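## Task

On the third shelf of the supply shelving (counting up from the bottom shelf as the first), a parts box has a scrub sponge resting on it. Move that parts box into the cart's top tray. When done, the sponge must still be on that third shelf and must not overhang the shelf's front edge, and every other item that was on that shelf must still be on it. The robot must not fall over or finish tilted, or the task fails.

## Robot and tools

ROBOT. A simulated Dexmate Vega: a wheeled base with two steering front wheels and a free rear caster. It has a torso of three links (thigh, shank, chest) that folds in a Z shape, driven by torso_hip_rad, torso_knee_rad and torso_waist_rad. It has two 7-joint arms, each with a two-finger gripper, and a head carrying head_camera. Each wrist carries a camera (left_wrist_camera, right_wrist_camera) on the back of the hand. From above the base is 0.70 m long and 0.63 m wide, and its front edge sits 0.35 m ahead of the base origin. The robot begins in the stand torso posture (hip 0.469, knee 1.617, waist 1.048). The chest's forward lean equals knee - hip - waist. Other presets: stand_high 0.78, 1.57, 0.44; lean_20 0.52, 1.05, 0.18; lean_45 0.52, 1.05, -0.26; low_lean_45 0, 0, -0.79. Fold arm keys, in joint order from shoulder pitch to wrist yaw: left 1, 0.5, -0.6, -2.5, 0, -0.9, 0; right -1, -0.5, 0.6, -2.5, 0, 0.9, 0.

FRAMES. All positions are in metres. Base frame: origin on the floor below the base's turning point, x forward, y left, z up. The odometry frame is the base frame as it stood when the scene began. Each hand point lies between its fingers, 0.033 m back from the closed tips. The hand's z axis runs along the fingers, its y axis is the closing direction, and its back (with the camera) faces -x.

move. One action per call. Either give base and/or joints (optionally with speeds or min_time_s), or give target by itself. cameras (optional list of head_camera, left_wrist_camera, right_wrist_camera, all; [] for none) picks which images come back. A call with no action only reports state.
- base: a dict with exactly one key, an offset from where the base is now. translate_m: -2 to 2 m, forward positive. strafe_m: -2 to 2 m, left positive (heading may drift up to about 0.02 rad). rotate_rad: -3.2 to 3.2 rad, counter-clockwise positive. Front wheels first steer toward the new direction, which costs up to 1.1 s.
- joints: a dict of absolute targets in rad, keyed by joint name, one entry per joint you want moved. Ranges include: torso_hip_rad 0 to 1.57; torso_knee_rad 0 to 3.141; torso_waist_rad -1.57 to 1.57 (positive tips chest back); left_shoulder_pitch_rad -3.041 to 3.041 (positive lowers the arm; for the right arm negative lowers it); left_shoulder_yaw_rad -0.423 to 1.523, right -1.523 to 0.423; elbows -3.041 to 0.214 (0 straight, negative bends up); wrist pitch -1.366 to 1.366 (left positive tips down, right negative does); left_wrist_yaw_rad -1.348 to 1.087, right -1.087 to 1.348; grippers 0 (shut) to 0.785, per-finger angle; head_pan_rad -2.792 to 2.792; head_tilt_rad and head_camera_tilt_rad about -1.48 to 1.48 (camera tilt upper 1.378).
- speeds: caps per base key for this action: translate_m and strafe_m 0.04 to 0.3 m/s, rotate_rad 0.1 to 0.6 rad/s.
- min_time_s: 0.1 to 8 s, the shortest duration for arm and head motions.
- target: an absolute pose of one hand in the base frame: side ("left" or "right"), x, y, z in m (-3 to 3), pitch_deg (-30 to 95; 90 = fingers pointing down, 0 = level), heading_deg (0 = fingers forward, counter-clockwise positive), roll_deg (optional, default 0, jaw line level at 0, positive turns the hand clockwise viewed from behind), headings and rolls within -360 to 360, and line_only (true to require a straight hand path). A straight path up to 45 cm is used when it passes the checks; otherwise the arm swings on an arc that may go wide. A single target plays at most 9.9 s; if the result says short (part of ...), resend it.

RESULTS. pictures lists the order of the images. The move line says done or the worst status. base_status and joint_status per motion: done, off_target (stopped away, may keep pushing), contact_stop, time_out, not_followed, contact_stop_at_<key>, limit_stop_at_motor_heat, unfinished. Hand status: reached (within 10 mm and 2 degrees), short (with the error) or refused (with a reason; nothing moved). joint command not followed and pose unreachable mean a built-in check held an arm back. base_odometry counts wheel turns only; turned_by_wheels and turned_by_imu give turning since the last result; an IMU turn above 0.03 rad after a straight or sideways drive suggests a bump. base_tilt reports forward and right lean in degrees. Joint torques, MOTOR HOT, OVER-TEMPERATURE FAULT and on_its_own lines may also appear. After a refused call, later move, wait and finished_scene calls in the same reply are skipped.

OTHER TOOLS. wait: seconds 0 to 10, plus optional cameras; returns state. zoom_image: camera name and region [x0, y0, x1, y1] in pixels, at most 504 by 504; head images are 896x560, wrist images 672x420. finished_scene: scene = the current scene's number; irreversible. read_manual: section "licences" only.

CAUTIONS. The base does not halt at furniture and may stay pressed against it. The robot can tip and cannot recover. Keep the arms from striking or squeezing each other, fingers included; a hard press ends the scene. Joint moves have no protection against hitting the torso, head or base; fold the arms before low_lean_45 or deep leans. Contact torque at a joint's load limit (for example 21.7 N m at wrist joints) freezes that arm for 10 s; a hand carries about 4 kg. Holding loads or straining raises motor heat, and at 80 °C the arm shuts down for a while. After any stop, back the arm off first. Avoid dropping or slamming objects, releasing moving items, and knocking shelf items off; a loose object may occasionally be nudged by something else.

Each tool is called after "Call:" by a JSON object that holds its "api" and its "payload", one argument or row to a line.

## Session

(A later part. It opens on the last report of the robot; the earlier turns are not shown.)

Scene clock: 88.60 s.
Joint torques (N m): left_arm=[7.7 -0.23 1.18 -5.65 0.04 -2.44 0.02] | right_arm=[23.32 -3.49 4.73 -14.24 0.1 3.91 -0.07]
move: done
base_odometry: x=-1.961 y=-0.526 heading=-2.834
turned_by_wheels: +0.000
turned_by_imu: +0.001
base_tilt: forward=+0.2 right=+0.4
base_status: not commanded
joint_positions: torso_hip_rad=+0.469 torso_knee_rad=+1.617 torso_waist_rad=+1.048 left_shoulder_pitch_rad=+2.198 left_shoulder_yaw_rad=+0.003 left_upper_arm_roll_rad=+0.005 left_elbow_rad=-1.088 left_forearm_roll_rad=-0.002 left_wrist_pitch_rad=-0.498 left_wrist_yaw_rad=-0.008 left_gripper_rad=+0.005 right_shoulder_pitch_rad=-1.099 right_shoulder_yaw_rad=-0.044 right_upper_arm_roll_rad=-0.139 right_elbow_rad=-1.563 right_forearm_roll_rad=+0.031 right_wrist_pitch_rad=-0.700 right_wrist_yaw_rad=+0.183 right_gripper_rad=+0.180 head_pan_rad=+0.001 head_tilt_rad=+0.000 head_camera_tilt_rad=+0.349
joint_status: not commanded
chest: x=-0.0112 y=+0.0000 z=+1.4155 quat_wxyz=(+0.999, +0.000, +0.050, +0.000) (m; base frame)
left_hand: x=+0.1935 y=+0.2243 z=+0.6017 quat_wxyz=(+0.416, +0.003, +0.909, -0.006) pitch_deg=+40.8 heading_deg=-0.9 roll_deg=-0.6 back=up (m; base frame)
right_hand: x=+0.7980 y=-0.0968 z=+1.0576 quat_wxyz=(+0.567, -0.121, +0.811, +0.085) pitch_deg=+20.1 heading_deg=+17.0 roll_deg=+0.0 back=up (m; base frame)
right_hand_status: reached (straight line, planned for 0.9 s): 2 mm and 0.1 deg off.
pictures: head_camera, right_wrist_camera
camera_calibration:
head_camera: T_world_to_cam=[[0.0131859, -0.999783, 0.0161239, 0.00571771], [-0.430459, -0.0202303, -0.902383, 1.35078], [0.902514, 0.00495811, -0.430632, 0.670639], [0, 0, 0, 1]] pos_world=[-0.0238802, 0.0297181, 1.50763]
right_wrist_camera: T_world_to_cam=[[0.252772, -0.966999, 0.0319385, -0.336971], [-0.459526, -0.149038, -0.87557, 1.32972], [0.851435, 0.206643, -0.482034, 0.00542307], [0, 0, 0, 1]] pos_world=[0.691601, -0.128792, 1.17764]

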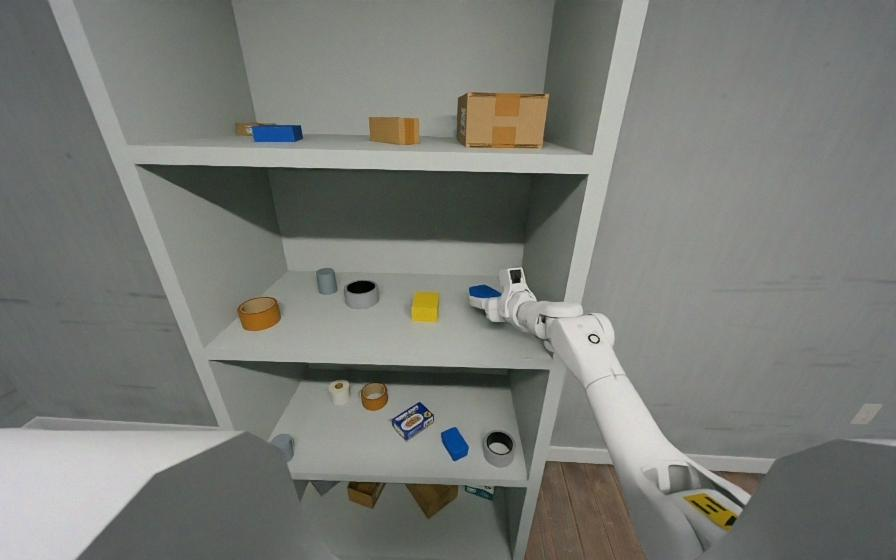

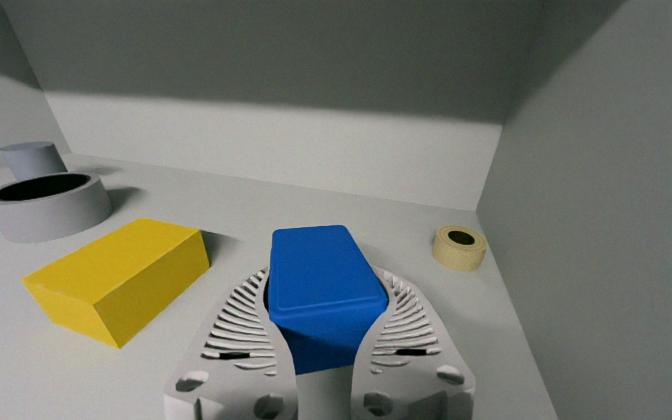

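Call:
{"api": "move", "payload": {
  "cameras": ["right_wrist_camera"],
  "base": {"translate_m": -0.45}
}}

Call:
{"api": "move", "payload": {
  "cameras": ["head_camera","right_wrist_camera"],
  "base": {"rotate_rad": -2.35},
  "speeds": {"rotate_rad": 0.45},
  "joints": {"torso_hip_rad": 0.52, "torso_knee_rad": 1.05, "torso_waist_rad": -0.26, "right_shoulder_pitch_rad": -1.09, "right_shoulder_yaw_rad": 0.0, "right_upper_arm_roll_rad": 0.0, "right_elbow_rad": -2.59, "right_forearm_roll_rad": 0, "right_wrist_pitch_rad": -1.06, "right_wrist_yaw_rad": 0.0, "left_shoulder_pitch_rad": 1.3, "head_camera_tilt_rad": -0.35},
  "min_time_s": 4.85
}}

Scene clock: 94.20 s.
Joint torques (N m): left_arm=[7.53 1.43 1.18 -4.15 -0.03 -3.15 0.05] | right_arm=[22.67 -0.55 5.14 -14.01 0.12 3.1 0.07]
move: done
base_odometry: x=-1.532 y=-0.390 heading=-2.833
turned_by_wheels: +0.001
turned_by_imu: +0.005
base_tilt: forward=+0.2 right=+0.3
base_status: done
joint_positions: torso_hip_rad=+0.469 torso_knee_rad=+1.617 torso_waist_rad=+1.048 left_shoulder_pitch_rad=+2.198 left_shoulder_yaw_rad=+0.003 left_upper_arm_roll_rad=+0.005 left_elbow_rad=-1.088 left_forearm_roll_rad=-0.002 left_wrist_pitch_rad=-0.498 left_wrist_yaw_rad=-0.008 left_gripper_rad=+0.005 right_shoulder_pitch_rad=-1.099 right_shoulder_yaw_rad=-0.045 right_upper_arm_roll_rad=-0.139 right_elbow_rad=-1.568 right_forearm_roll_rad=+0.031 right_wrist_pitch_rad=-0.706 right_wrist_yaw_rad=+0.183 right_gripper_rad=+0.180 head_pan_rad=+0.001 head_tilt_rad=+0.000 head_camera_tilt_rad=+0.349
joint_status: not commanded
chest: x=-0.0111 y=+0.0000 z=+1.4155 quat_wxyz=(+0.999, +0.000, +0.050, +0.000) (m; base frame)
left_hand: x=+0.1936 y=+0.2243 z=+0.6016 quat_wxyz=(+0.416, +0.003, +0.909, -0.006) pitch_deg=+40.8 heading_deg=-0.9 roll_deg=-0.6 back=up (m; base frame)
right_hand: x=+0.7978 y=-0.0969 z=+1.0589 quat_wxyz=(+0.567, -0.121, +0.811, +0.085) pitch_deg=+20.1 heading_deg=+17.0 roll_deg=+0.0 back=up (m; base frame)
pictures: right_wrist_camera
camera_calibration:
right_wrist_camera: T_world_to_cam=[[0.252768, -0.967, 0.0319159, -0.337058], [-0.459682, -0.149053, -0.875486, 1.33089], [0.851353, 0.206624, -0.482188, 0.00644084], [0, 0, 0, 1]] pos_world=[0.691501, -0.128892, 1.17904]

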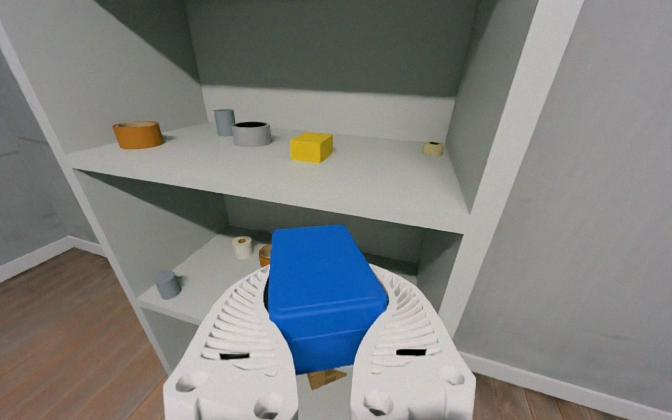

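Scene clock: 100.73 s.
Joint torques (N m): left_arm=[-2.51 0.55 1.43 -5.66 -0.05 -2.97 -0.16] | right_arm=[13.6 0.28 2.86 -14 -0.05 3.04 -0.71]
move: done
base_odometry: x=-1.531 y=-0.390 heading=+1.102
turned_by_wheels: -2.348
turned_by_imu: -2.280
base_tilt: forward=+0.2 right=+0.2
base_status: done
joint_positions: torso_hip_rad=+0.520 torso_knee_rad=+1.050 torso_waist_rad=-0.260 left_shoulder_pitch_rad=+1.302 left_shoulder_yaw_rad=+0.003 left_upper_arm_roll_rad=+0.005 left_elbow_rad=-1.088 left_forearm_roll_rad=-0.002 left_wrist_pitch_rad=-0.498 left_wrist_yaw_rad=-0.008 left_gripper_rad=+0.005 right_shoulder_pitch_rad=-1.090 right_shoulder_yaw_rad=+0.000 right_upper_arm_roll_rad=-0.001 right_elbow_rad=-2.587 right_forearm_roll_rad=+0.000 right_wrist_pitch_rad=-1.059 right_wrist_yaw_rad=+0.001 right_gripper_rad=+0.180 head_pan_rad=+0.000 head_tilt_rad=+0.000 head_camera_tilt_rad=-0.349
joint_status: all done
chest: x=+0.0410 y=+0.0000 z=+1.2163 quat_wxyz=(+0.923, +0.000, +0.385, +0.000) (m; base frame)
left_hand: x=+0.4071 y=+0.2243 z=+0.4613 quat_wxyz=(+0.507, +0.003, +0.862, -0.005) pitch_deg=+29.0 heading_deg=-0.8 roll_deg=-0.4 back=up (m; base frame)
right_hand: x=+0.6205 y=-0.2287 z=+0.8975 quat_wxyz=(+0.572, -0.001, +0.820, +0.001) pitch_deg=+20.2 heading_deg=+0.1 roll_deg=+0.0 back=up (m; base frame)
pictures: head_camera, right_wrist_camera
camera_calibration:
head_camera: T_world_to_cam=[[0.0127909, -0.999792, 0.0159129, 0.00724547], [-0.423101, -0.019831, -0.905865, 1.24759], [0.905992, 0.00485406, -0.423267, 0.487434], [0, 0, 0, 1]] pos_world=[0.0861521, 0.0296188, 1.33635]
right_wrist_camera: T_world_to_cam=[[-0.0394329, -0.998715, 0.0318391, -0.240345], [-0.485384, -0.00870663, -0.874257, 1.13532], [0.873411, -0.0499287, -0.484417, 0.0364037], [0, 0, 0, 1]] pos_world=[0.509791, -0.228334, 1.01784]

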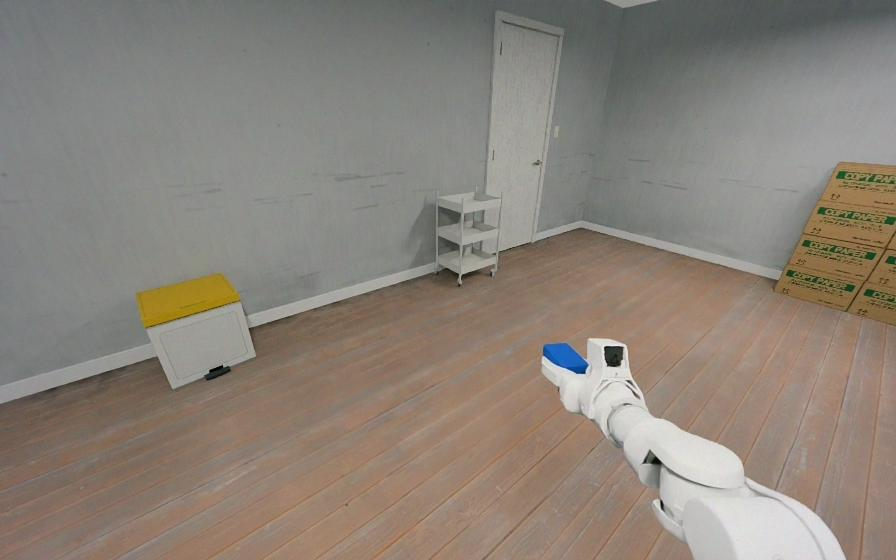

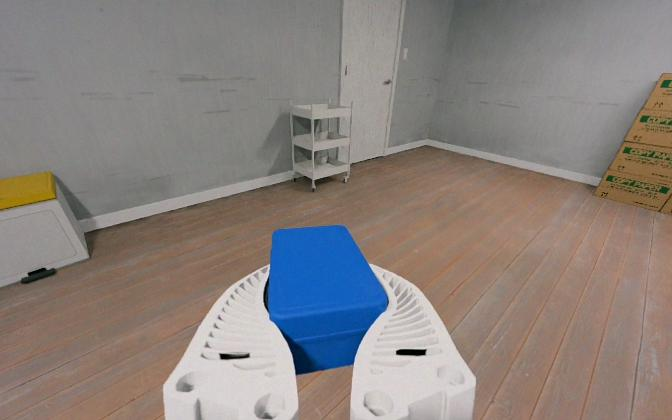

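Call:
{"api": "move", "payload": {
  "cameras": [],
  "base": {"rotate_rad": -0.315}
}}

Call:
{"api": "move", "payload": {
  "cameras": [],
  "base": {"translate_m": 2.0}
}}

Call:
{"api": "move", "payload": {
  "cameras": ["head_camera"],
  "base": {"rotate_rad": 1.03},
  "joints": {"head_camera_tilt_rad": -0.15}
}}

Call:
{"api": "zoom_image", "payload": {
  "camera": "head_camera",
  "region": [400, 150, 650, 400]
}}

Scene clock: 103.37 s.
Joint torques (N m): left_arm=[-3.18 -0.29 1.59 -5.31 0 -3.58 -0.09] | right_arm=[12.35 1.89 2.64 -14.78 -0.23 3.03 -0.16]
move: done
base_odometry: x=-1.531 y=-0.390 heading=+0.788
turned_by_wheels: -0.314
turned_by_imu: -0.305
base_tilt: forward=+0.1 right=+0.3
base_status: done
joint_positions: torso_hip_rad=+0.520 torso_knee_rad=+1.050 torso_waist_rad=-0.260 left_shoulder_pitch_rad=+1.300 left_shoulder_yaw_rad=+0.003 left_upper_arm_roll_rad=+0.005 left_elbow_rad=-1.088 left_forearm_roll_rad=-0.002 left_wrist_pitch_rad=-0.498 left_wrist_yaw_rad=-0.008 left_gripper_rad=+0.005 right_shoulder_pitch_rad=-1.090 right_shoulder_yaw_rad=+0.000 right_upper_arm_roll_rad=+0.000 right_elbow_rad=-2.589 right_forearm_roll_rad=+0.000 right_wrist_pitch_rad=-1.060 right_wrist_yaw_rad=+0.000 right_gripper_rad=+0.180 head_pan_rad=+0.000 head_tilt_rad=+0.000 head_camera_tilt_rad=-0.349
joint_status: not commanded
chest: x=+0.0410 y=+0.0000 z=+1.2163 quat_wxyz=(+0.923, +0.000, +0.385, +0.000) (m; base frame)
left_hand: x=+0.4088 y=+0.2243 z=+0.4621 quat_wxyz=(+0.508, +0.004, +0.861, -0.005) pitch_deg=+28.9 heading_deg=-0.8 roll_deg=-0.4 back=up (m; base frame)
right_hand: x=+0.6204 y=-0.2292 z=+0.8987 quat_wxyz=(+0.572, +0.000, +0.820, +0.000) pitch_deg=+20.2 heading_deg=+0.0 roll_deg=+0.0 back=up (m; base frame)
pictures: none
No camera images: "cameras" was empty.

Scene clock: 111.93 s.
Joint torques (N m): left_arm=[-0.41 -0.07 1.04 -6.35 -0.06 -3.3 -0.03] | right_arm=[12.36 -0.1 3.08 -14.06 0.07 3.57 -0.24]
move: done
base_odometry: x=-0.117 y=+1.024 heading=+0.787
turned_by_wheels: -0.001
turned_by_imu: -0.010
base_tilt: forward=+0.1 right=+0.3
base_status: done
joint_positions: torso_hip_rad=+0.520 torso_knee_rad=+1.050 torso_waist_rad=-0.260 left_shoulder_pitch_rad=+1.300 left_shoulder_yaw_rad=+0.003 left_upper_arm_roll_rad=+0.005 left_elbow_rad=-1.088 left_forearm_roll_rad=-0.002 left_wrist_pitch_rad=-0.498 left_wrist_yaw_rad=-0.008 left_gripper_rad=+0.005 right_shoulder_pitch_rad=-1.090 right_shoulder_yaw_rad=+0.000 right_upper_arm_roll_rad=+0.000 right_elbow_rad=-2.589 right_forearm_roll_rad=+0.000 right_wrist_pitch_rad=-1.060 right_wrist_yaw_rad=+0.000 right_gripper_rad=+0.180 head_pan_rad=+0.000 head_tilt_rad=+0.000 head_camera_tilt_rad=-0.349
joint_status: not commanded
chest: x=+0.0409 y=+0.0000 z=+1.2163 quat_wxyz=(+0.923, +0.000, +0.385, +0.000) (m; base frame)
left_hand: x=+0.4089 y=+0.2243 z=+0.4621 quat_wxyz=(+0.508, +0.004, +0.861, -0.005) pitch_deg=+28.9 heading_deg=-0.8 roll_deg=-0.4 back=up (m; base frame)
right_hand: x=+0.6203 y=-0.2293 z=+0.8988 quat_wxyz=(+0.573, +0.000, +0.820, +0.000) pitch_deg=+20.1 heading_deg=+0.0 roll_deg=+0.0 back=up (m; base frame)
pictures: none
No camera images: "cameras" was empty.

Scene clock: 115.20 s.
Joint torques (N m): left_arm=[-1.38 1.09 1.54 -6.13 -0.03 -2.83 0.04] | right_arm=[11.36 1.72 2.12 -13.79 0.02 3.62 -0.09]
move: done
base_odometry: x=-0.117 y=+1.026 heading=+1.816
turned_by_wheels: +1.029
turned_by_imu: +1.001
base_tilt: forward=+0.1 right=+0.3
base_status: done
joint_positions: torso_hip_rad=+0.520 torso_knee_rad=+1.050 torso_waist_rad=-0.260 left_shoulder_pitch_rad=+1.300 left_shoulder_yaw_rad=+0.003 left_upper_arm_roll_rad=+0.005 left_elbow_rad=-1.088 left_forearm_roll_rad=-0.002 left_wrist_pitch_rad=-0.498 left_wrist_yaw_rad=-0.008 left_gripper_rad=+0.005 right_shoulder_pitch_rad=-1.090 right_shoulder_yaw_rad=+0.000 right_upper_arm_roll_rad=+0.000 right_elbow_rad=-2.589 right_forearm_roll_rad=+0.000 right_wrist_pitch_rad=-1.060 right_wrist_yaw_rad=+0.000 right_gripper_rad=+0.180 head_pan_rad=+0.000 head_tilt_rad=+0.000 head_camera_tilt_rad=-0.151
joint_status: all done
chest: x=+0.0409 y=+0.0000 z=+1.2163 quat_wxyz=(+0.923, +0.000, +0.385, +0.000) (m; base frame)
left_hand: x=+0.4089 y=+0.2243 z=+0.4621 quat_wxyz=(+0.508, +0.004, +0.861, -0.005) pitch_deg=+28.9 heading_deg=-0.8 roll_deg=-0.4 back=up (m; base frame)
right_hand: x=+0.6203 y=-0.2293 z=+0.8988 quat_wxyz=(+0.573, +0.000, +0.820, +0.000) pitch_deg=+20.1 heading_deg=+0.0 roll_deg=+0.0 back=up (m; base frame)
pictures: head_camera
camera_calibration:
head_camera: T_world_to_cam=[[0.0157374, -0.99979, 0.0131606, 0.0108555], [-0.593336, -0.0199322, -0.804708, 1.12037], [0.804801, 0.00485534, -0.593525, 0.713881], [0, 0, 0, 1]] pos_world=[0.0900541, 0.0297185, 1.32514]

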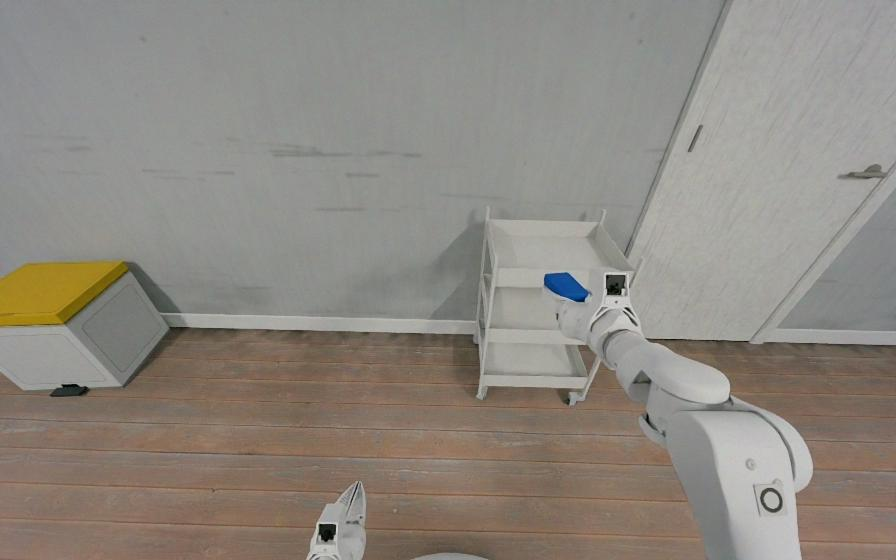

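Scaled by 2.016 from the camera's 896x560 image, which has a finer 960x600 frame.

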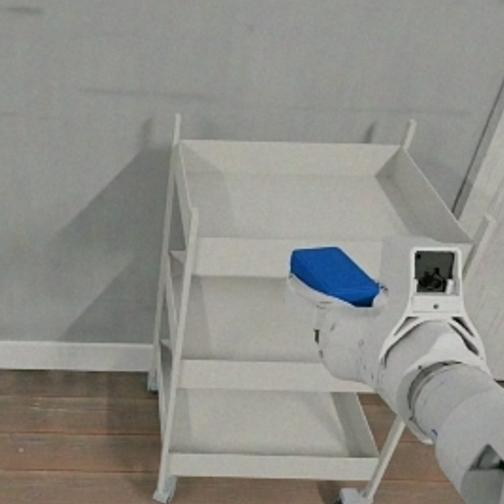

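Call:
{"api": "move", "payload": {
  "cameras": [],
  "base": {"rotate_rad": -0.035}
}}

Call:
{"api": "move", "payload": {
  "cameras": ["head_camera","right_wrist_camera"],
  "base": {"translate_m": 0.46},
  "speeds": {"translate_m": 0.2},
  "joints": {"head_camera_tilt_rad": 0.0}
}}

Call:
{"api": "zoom_image", "payload": {
  "camera": "head_camera",
  "region": [440, 180, 740, 430]
}}

Scene clock: 117.00 s.
Joint torques (N m): left_arm=[-0.7 0.3 1.5 -5.49 -0.14 -2.94 0] | right_arm=[12.4 0.96 1.91 -13.03 -0.06 3.07 -0.07]
move: done
base_odometry: x=-0.117 y=+1.026 heading=+1.781
turned_by_wheels: -0.035
turned_by_imu: -0.033
base_tilt: forward=+0.2 right=+0.4
base_status: done
joint_positions: torso_hip_rad=+0.520 torso_knee_rad=+1.050 torso_waist_rad=-0.260 left_shoulder_pitch_rad=+1.300 left_shoulder_yaw_rad=+0.003 left_upper_arm_roll_rad=+0.005 left_elbow_rad=-1.088 left_forearm_roll_rad=-0.002 left_wrist_pitch_rad=-0.498 left_wrist_yaw_rad=-0.008 left_gripper_rad=+0.005 right_shoulder_pitch_rad=-1.090 right_shoulder_yaw_rad=+0.000 right_upper_arm_roll_rad=+0.000 right_elbow_rad=-2.589 right_forearm_roll_rad=+0.000 right_wrist_pitch_rad=-1.060 right_wrist_yaw_rad=+0.000 right_gripper_rad=+0.180 head_pan_rad=+0.000 head_tilt_rad=+0.000 head_camera_tilt_rad=-0.151
joint_status: not commanded
chest: x=+0.0409 y=+0.0000 z=+1.2163 quat_wxyz=(+0.923, +0.000, +0.385, +0.000) (m; base frame)
left_hand: x=+0.4089 y=+0.2243 z=+0.4621 quat_wxyz=(+0.508, +0.004, +0.861, -0.005) pitch_deg=+28.9 heading_deg=-0.8 roll_deg=-0.4 back=up (m; base frame)
right_hand: x=+0.6203 y=-0.2293 z=+0.8988 quat_wxyz=(+0.573, +0.000, +0.820, +0.000) pitch_deg=+20.1 heading_deg=+0.0 roll_deg=+0.0 back=up (m; base frame)
pictures: none
No camera images: "cameras" was empty.

Scene clock: 120.87 s.
Joint torques (N m): left_arm=[-1.21 0.36 0.77 -5.48 -0.05 -3.34 0.26] | right_arm=[11.41 1.43 2.6 -13.62 0.14 3.73 0.05]
move: done
base_odometry: x=-0.212 y=+1.476 heading=+1.782
turned_by_wheels: +0.001
turned_by_imu: +0.000
base_tilt: forward=+0.1 right=+0.3
base_status: done
joint_positions: torso_hip_rad=+0.520 torso_knee_rad=+1.050 torso_waist_rad=-0.260 left_shoulder_pitch_rad=+1.300 left_shoulder_yaw_rad=+0.003 left_upper_arm_roll_rad=+0.005 left_elbow_rad=-1.088 left_forearm_roll_rad=-0.002 left_wrist_pitch_rad=-0.498 left_wrist_yaw_rad=-0.008 left_gripper_rad=+0.005 right_shoulder_pitch_rad=-1.090 right_shoulder_yaw_rad=+0.000 right_upper_arm_roll_rad=+0.000 right_elbow_rad=-2.589 right_forearm_roll_rad=+0.000 right_wrist_pitch_rad=-1.060 right_wrist_yaw_rad=+0.000 right_gripper_rad=+0.180 head_pan_rad=+0.000 head_tilt_rad=+0.000 head_camera_tilt_rad=-0.001
joint_status: all done
chest: x=+0.0409 y=+0.0000 z=+1.2163 quat_wxyz=(+0.923, +0.000, +0.385, +0.000) (m; base frame)
left_hand: x=+0.4089 y=+0.2243 z=+0.4621 quat_wxyz=(+0.508, +0.004, +0.861, -0.005) pitch_deg=+28.9 heading_deg=-0.8 roll_deg=-0.4 back=up (m; base frame)
right_hand: x=+0.6203 y=-0.2293 z=+0.8988 quat_wxyz=(+0.573, +0.000, +0.820, +0.000) pitch_deg=+20.1 heading_deg=+0.0 roll_deg=+0.0 back=up (m; base frame)
pictures: head_camera, right_wrist_camera
camera_calibration:
head_camera: T_world_to_cam=[[0.0175988, -0.999788, 0.0107305, 0.0139766], [-0.706928, -0.0200318, -0.707002, 0.995927], [0.707067, 0.00485667, -0.70713, 0.865949], [0, 0, 0, 1]] pos_world=[0.0915188, 0.0297183, 1.31631]
right_wrist_camera: T_world_to_cam=[[-0.0409042, -0.998648, 0.0320756, -0.240369], [-0.483966, -0.00828256, -0.875047, 1.13626], [0.87413, -0.0513167, -0.482973, 0.0351069], [0, 0, 0, 1]] pos_world=[0.509389, -0.228832, 1.01894]

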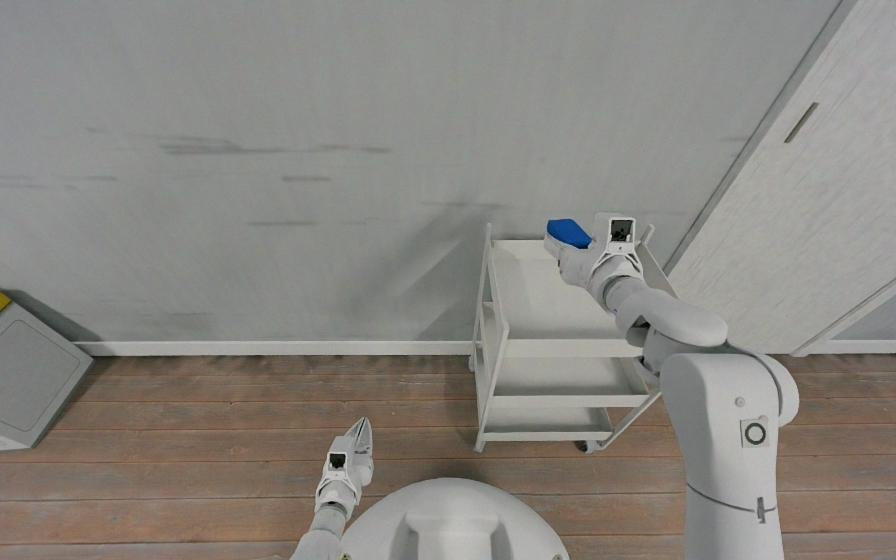

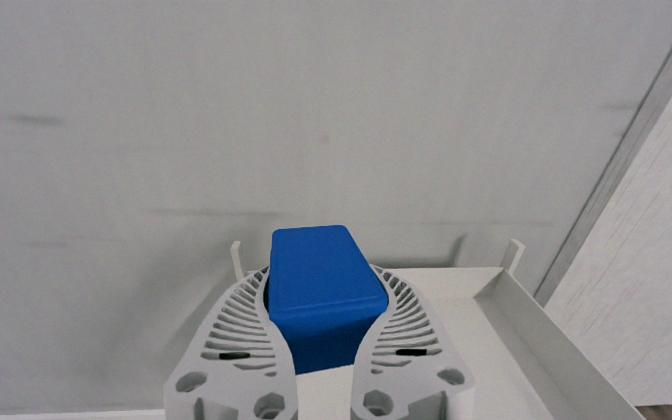

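Scaled by 1.680 from the camera's 896x560 image, which has a finer 960x600 frame.

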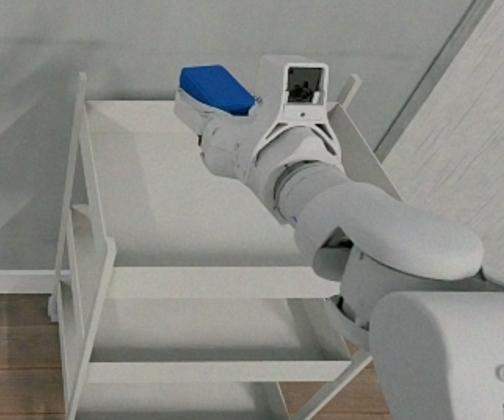

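Call:
{"api": "move", "payload": {
  "cameras": ["head_camera","right_wrist_camera"],
  "target": {"side": "right", "x": 0.75, "y": -0.275, "z": 0.76, "pitch_deg": 20, "heading_deg": 0, "line_only": true}
}}

Call:
{"api": "move", "payload": {
  "cameras": ["head_camera","right_wrist_camera"],
  "target": {"side": "right", "x": 0.75, "y": -0.275, "z": 0.71, "pitch_deg": 20, "heading_deg": 0, "line_only": true}
}}

Call:
{"api": "zoom_image", "payload": {
  "camera": "head_camera",
  "region": [440, 180, 740, 430]
}}

Scene clock: 126.10 s.
Joint torques (N m): left_arm=[-0.5 -0.08 1.23 -5.68 -0.04 -2.88 0.11] | right_arm=[19.01 -3.2 4.22 -9.37 0.31 4.32 0.22]
move: done
base_odometry: x=-0.212 y=+1.476 heading=+1.782
turned_by_wheels: +0.000
turned_by_imu: +0.001
base_tilt: forward=+0.2 right=+0.3
base_status: not commanded
joint_positions: torso_hip_rad=+0.520 torso_knee_rad=+1.050 torso_waist_rad=-0.260 left_shoulder_pitch_rad=+1.300 left_shoulder_yaw_rad=+0.003 left_upper_arm_roll_rad=+0.005 left_elbow_rad=-1.088 left_forearm_roll_rad=-0.002 left_wrist_pitch_rad=-0.498 left_wrist_yaw_rad=-0.008 left_gripper_rad=+0.005 right_shoulder_pitch_rad=-0.818 right_shoulder_yaw_rad=-0.051 right_upper_arm_roll_rad=+0.080 right_elbow_rad=-1.765 right_forearm_roll_rad=+0.027 right_wrist_pitch_rad=-0.510 right_wrist_yaw_rad=+0.079 right_gripper_rad=+0.180 head_pan_rad=+0.000 head_tilt_rad=+0.000 head_camera_tilt_rad=-0.001
joint_status: not commanded
chest: x=+0.0409 y=+0.0000 z=+1.2163 quat_wxyz=(+0.923, +0.000, +0.385, +0.000) (m; base frame)
left_hand: x=+0.4089 y=+0.2243 z=+0.4621 quat_wxyz=(+0.508, +0.004, +0.861, -0.005) pitch_deg=+28.9 heading_deg=-0.8 roll_deg=-0.4 back=up (m; base frame)
right_hand: x=+0.7491 y=-0.2745 z=+0.7602 quat_wxyz=(+0.573, +0.000, +0.819, +0.000) pitch_deg=+20.1 heading_deg=+0.0 roll_deg=+0.0 back=up (m; base frame)
right_hand_status: reached (straight line, planned for 2.9 s): 1 mm and 0.1 deg off.
pictures: head_camera, right_wrist_camera
camera_calibration:
head_camera: T_world_to_cam=[[0.0175988, -0.999788, 0.0107305, 0.0139766], [-0.706928, -0.0200318, -0.707002, 0.995927], [0.707067, 0.00485667, -0.70713, 0.865949], [0, 0, 0, 1]] pos_world=[0.0915188, 0.0297183, 1.31631]
right_wrist_camera: T_world_to_cam=[[-0.0408181, -0.998652, 0.0320618, -0.275743], [-0.482717, -0.00838542, -0.875736, 1.07653], [0.874825, -0.0512227, -0.481724, -0.148126], [0, 0, 0, 1]] pos_world=[0.637988, -0.273932, 0.880241]

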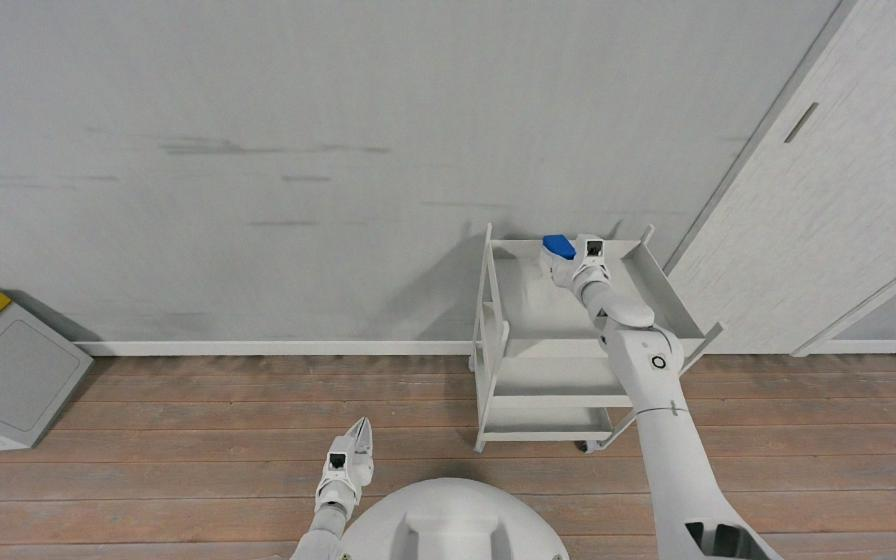

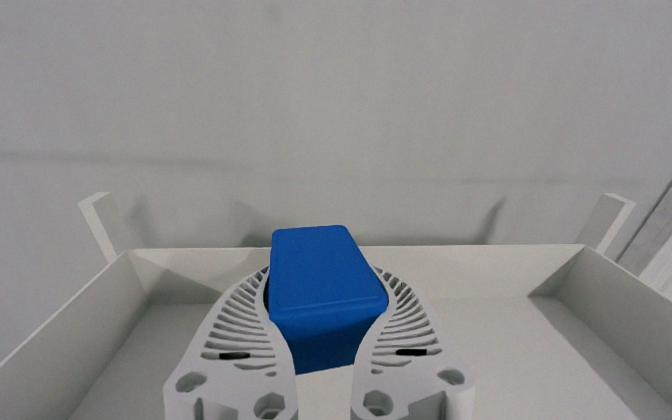

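Scene clock: 128.47 s.
Joint torques (N m): left_arm=[-0.69 0.47 1.26 -5.2 0.02 -2.82 0] | right_arm=[18.15 -0.6 -2.85 -9.43 -0.17 4.49 0.2]
move: done
base_odometry: x=-0.212 y=+1.476 heading=+1.782
turned_by_wheels: +0.000
turned_by_imu: +0.001
base_tilt: forward=+0.1 right=+0.3
base_status: not commanded
joint_positions: torso_hip_rad=+0.520 torso_knee_rad=+1.050 torso_waist_rad=-0.260 left_shoulder_pitch_rad=+1.300 left_shoulder_yaw_rad=+0.003 left_upper_arm_roll_rad=+0.005 left_elbow_rad=-1.088 left_forearm_roll_rad=-0.002 left_wrist_pitch_rad=-0.498 left_wrist_yaw_rad=-0.008 left_gripper_rad=+0.005 right_shoulder_pitch_rad=-0.803 right_shoulder_yaw_rad=-0.048 right_upper_arm_roll_rad=+0.076 right_elbow_rad=-1.566 right_forearm_roll_rad=+0.022 right_wrist_pitch_rad=-0.325 right_wrist_yaw_rad=+0.080 right_gripper_rad=+0.180 head_pan_rad=+0.000 head_tilt_rad=+0.000 head_camera_tilt_rad=-0.001
joint_status: not commanded
chest: x=+0.0409 y=+0.0000 z=+1.2163 quat_wxyz=(+0.923, +0.000, +0.385, +0.000) (m; base frame)
left_hand: x=+0.4089 y=+0.2243 z=+0.4621 quat_wxyz=(+0.508, +0.004, +0.861, -0.005) pitch_deg=+28.9 heading_deg=-0.8 roll_deg=-0.4 back=up (m; base frame)
right_hand: x=+0.7498 y=-0.2753 z=+0.7108 quat_wxyz=(+0.573, +0.000, +0.819, +0.000) pitch_deg=+20.1 heading_deg=+0.0 roll_deg=+0.0 back=up (m; base frame)
right_hand_status: reached (straight line, planned for 1.0 s): 1 mm and 0.1 deg off.
pictures: head_camera, right_wrist_camera
camera_calibration:
head_camera: T_world_to_cam=[[0.0175988, -0.999788, 0.0107305, 0.0139766], [-0.706928, -0.0200318, -0.707002, 0.995927], [0.707067, 0.00485667, -0.70713, 0.865949], [0, 0, 0, 1]] pos_world=[0.0915188, 0.0297183, 1.31631]
right_wrist_camera: T_world_to_cam=[[-0.041627, -0.99862, 0.0320351, -0.274381], [-0.482628, -0.00797666, -0.875789, 1.0337], [0.874836, -0.0519175, -0.481629, -0.172853], [0, 0, 0, 1]] pos_world=[0.638688, -0.274731, 0.830841]

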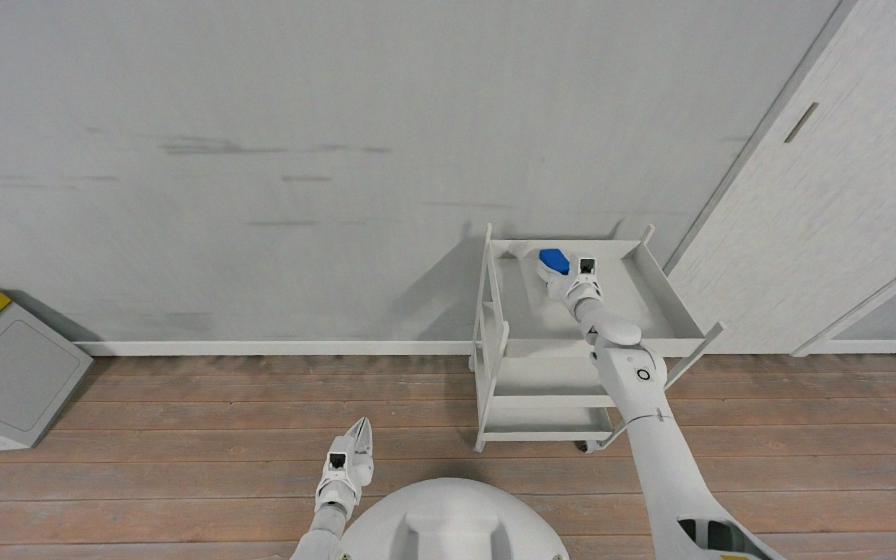

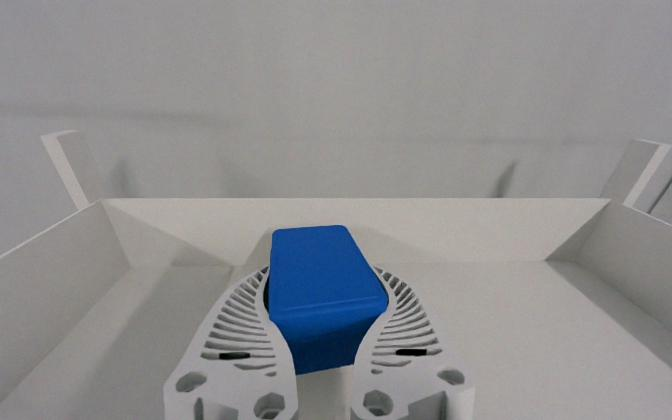

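Scaled by 1.680 from the camera's 896x560 image, which has a finer 960x600 frame.

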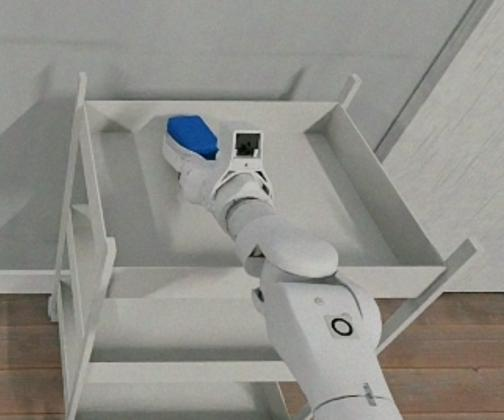

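Call:
{"api": "move", "payload": {
  "cameras": [],
  "target": {"side": "right", "x": 0.75, "y": -0.275, "z": 0.697, "pitch_deg": 20, "heading_deg": 0, "line_only": true}
}}

Call:
{"api": "move", "payload": {
  "cameras": ["right_wrist_camera"],
  "target": {"side": "right", "x": 0.75, "y": -0.275, "z": 0.69, "pitch_deg": 20, "heading_deg": 0, "line_only": true}
}}

Call:
{"api": "zoom_image", "payload": {
  "camera": "right_wrist_camera",
  "region": [170, 180, 470, 420]
}}

Scene clock: 130.30 s.
Joint torques (N m): left_arm=[-1.29 -0.88 1.4 -6.04 -0.02 -3.36 0.06] | right_arm=[19.87 -0.95 -1.42 -9.55 0.24 3.28 0.32]
move: done
base_odometry: x=-0.212 y=+1.476 heading=+1.782
turned_by_wheels: +0.000
turned_by_imu: +0.000
base_tilt: forward=+0.1 right=+0.3
base_status: not commanded
joint_positions: torso_hip_rad=+0.520 torso_knee_rad=+1.050 torso_waist_rad=-0.260 left_shoulder_pitch_rad=+1.300 left_shoulder_yaw_rad=+0.003 left_upper_arm_roll_rad=+0.005 left_elbow_rad=-1.088 left_forearm_roll_rad=-0.002 left_wrist_pitch_rad=-0.498 left_wrist_yaw_rad=-0.008 left_gripper_rad=+0.005 right_shoulder_pitch_rad=-0.795 right_shoulder_yaw_rad=-0.048 right_upper_arm_roll_rad=+0.075 right_elbow_rad=-1.507 right_forearm_roll_rad=+0.021 right_wrist_pitch_rad=-0.274 right_wrist_yaw_rad=+0.081 right_gripper_rad=+0.180 head_pan_rad=+0.000 head_tilt_rad=+0.000 head_camera_tilt_rad=-0.001
joint_status: not commanded
chest: x=+0.0409 y=+0.0000 z=+1.2163 quat_wxyz=(+0.923, +0.000, +0.385, +0.000) (m; base frame)
left_hand: x=+0.4089 y=+0.2243 z=+0.4621 quat_wxyz=(+0.508, +0.004, +0.861, -0.005) pitch_deg=+28.9 heading_deg=-0.8 roll_deg=-0.4 back=up (m; base frame)
right_hand: x=+0.7497 y=-0.2753 z=+0.6976 quat_wxyz=(+0.573, +0.000, +0.819, +0.000) pitch_deg=+20.1 heading_deg=+0.0 roll_deg=+0.0 back=up (m; base frame)
right_hand_status: reached (straight line, planned for 0.5 s): 1 mm and 0.1 deg off.
pictures: none
No camera images: "cameras" was empty.

Scene clock: 131.53 s.
Joint torques (N m): left_arm=[-0.87 -0.18 1.32 -5.71 -0.07 -3.91 0.05] | right_arm=[17.11 0.39 -1.49 -9.42 -0.04 3.84 0.14]
move: done
base_odometry: x=-0.212 y=+1.476 heading=+1.782
turned_by_wheels: +0.000
turned_by_imu: +0.000
base_tilt: forward=+0.1 right=+0.4
base_status: not commanded
joint_positions: torso_hip_rad=+0.520 torso_knee_rad=+1.050 torso_waist_rad=-0.260 left_shoulder_pitch_rad=+1.300 left_shoulder_yaw_rad=+0.003 left_upper_arm_roll_rad=+0.005 left_elbow_rad=-1.088 left_forearm_roll_rad=-0.002 left_wrist_pitch_rad=-0.498 left_wrist_yaw_rad=-0.008 left_gripper_rad=+0.005 right_shoulder_pitch_rad=-0.789 right_shoulder_yaw_rad=-0.047 right_upper_arm_roll_rad=+0.075 right_elbow_rad=-1.473 right_forearm_roll_rad=+0.020 right_wrist_pitch_rad=-0.246 right_wrist_yaw_rad=+0.081 right_gripper_rad=+0.180 head_pan_rad=+0.000 head_tilt_rad=+0.000 head_camera_tilt_rad=-0.001
joint_status: not commanded
chest: x=+0.0409 y=+0.0000 z=+1.2163 quat_wxyz=(+0.923, +0.000, +0.385, +0.000) (m; base frame)
left_hand: x=+0.4089 y=+0.2243 z=+0.4621 quat_wxyz=(+0.508, +0.004, +0.861, -0.005) pitch_deg=+28.9 heading_deg=-0.8 roll_deg=-0.4 back=up (m; base frame)
right_hand: x=+0.7497 y=-0.2753 z=+0.6906 quat_wxyz=(+0.573, +0.000, +0.819, +0.000) pitch_deg=+20.1 heading_deg=+0.0 roll_deg=+0.0 back=up (m; base frame)
right_hand_status: reached (straight line, planned for 0.4 s): 1 mm and 0.1 deg off.
pictures: right_wrist_camera
camera_calibration:
right_wrist_camera: T_world_to_cam=[[-0.0415826, -0.998619, 0.0321162, -0.273832], [-0.482513, -0.008076, -0.875851, 1.01591], [0.874901, -0.0519167, -0.481511, -0.182632], [0, 0, 0, 1]] pos_world=[0.638588, -0.274731, 0.810641]

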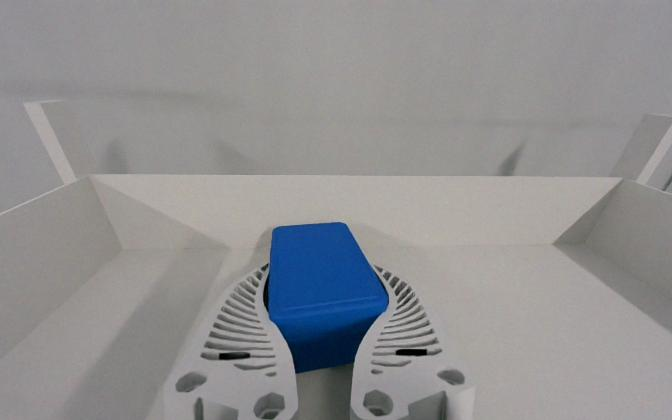

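Scaled by 1.680 from the camera's 672x420 image, which has a finer 960x600 frame.

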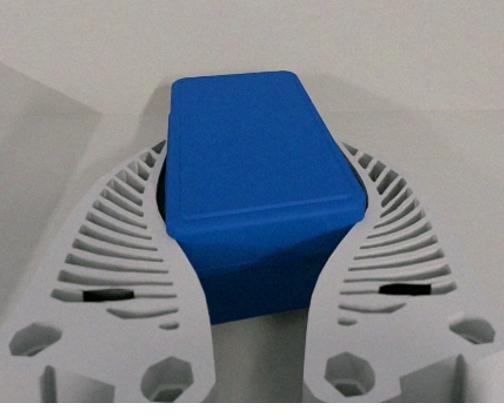

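Call:
{"api": "move", "payload": {
  "cameras": ["right_wrist_camera"],
  "target": {"side": "right", "x": 0.75, "y": -0.275, "z": 0.684, "pitch_deg": 20, "heading_deg": 0, "line_only": true}
}}

Call:
{"api": "zoom_image", "payload": {
  "camera": "right_wrist_camera",
  "region": [170, 180, 470, 420]
}}

Scene clock: 132.93 s.
Joint torques (N m): left_arm=[-0.73 -0.1 1.24 -6.29 -0.06 -2.94 0.24] | right_arm=[16.91 1.48 -2.75 -6.04 -0.33 1.85 0.33]
move: done
base_odometry: x=-0.212 y=+1.476 heading=+1.782
turned_by_wheels: +0.000
turned_by_imu: +0.000
base_tilt: forward=+0.1 right=+0.3
base_status: not commanded
joint_positions: torso_hip_rad=+0.520 torso_knee_rad=+1.050 torso_waist_rad=-0.260 left_shoulder_pitch_rad=+1.300 left_shoulder_yaw_rad=+0.003 left_upper_arm_roll_rad=+0.005 left_elbow_rad=-1.088 left_forearm_roll_rad=-0.002 left_wrist_pitch_rad=-0.498 left_wrist_yaw_rad=-0.008 left_gripper_rad=+0.005 right_shoulder_pitch_rad=-0.784 right_shoulder_yaw_rad=-0.047 right_upper_arm_roll_rad=+0.074 right_elbow_rad=-1.444 right_forearm_roll_rad=+0.020 right_wrist_pitch_rad=-0.222 right_wrist_yaw_rad=+0.081 right_gripper_rad=+0.180 head_pan_rad=+0.000 head_tilt_rad=+0.000 head_camera_tilt_rad=-0.001
joint_status: not commanded
chest: x=+0.0409 y=+0.0000 z=+1.2163 quat_wxyz=(+0.923, +0.000, +0.385, +0.000) (m; base frame)
left_hand: x=+0.4089 y=+0.2243 z=+0.4622 quat_wxyz=(+0.508, +0.004, +0.861, -0.005) pitch_deg=+28.9 heading_deg=-0.8 roll_deg=-0.4 back=up (m; base frame)
right_hand: x=+0.7499 y=-0.2753 z=+0.6850 quat_wxyz=(+0.574, +0.000, +0.819, +0.000) pitch_deg=+20.0 heading_deg=+0.0 roll_deg=+0.0 back=up (m; base frame)
right_hand_status: reached (straight line, planned for 0.4 s): 1 mm and 0.0 deg off.
pictures: right_wrist_camera
camera_calibration:
right_wrist_camera: T_world_to_cam=[[-0.0416059, -0.998619, 0.0320848, -0.273604], [-0.481806, -0.0080792, -0.87624, 1.01082], [0.875289, -0.0519154, -0.480805, -0.18628], [0, 0, 0, 1]] pos_world=[0.638687, -0.274731, 0.80494]

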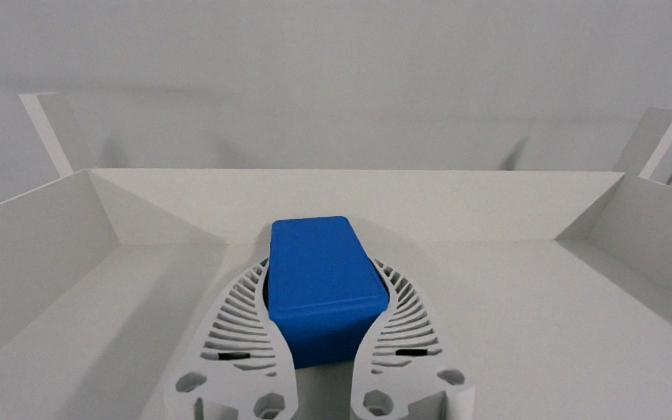

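Scaled by 1.680 from the camera's 672x420 image, which has a finer 960x600 frame.

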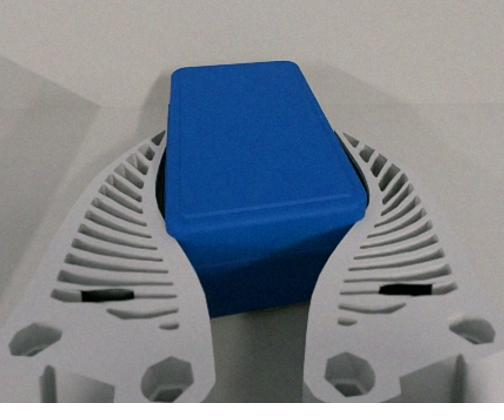

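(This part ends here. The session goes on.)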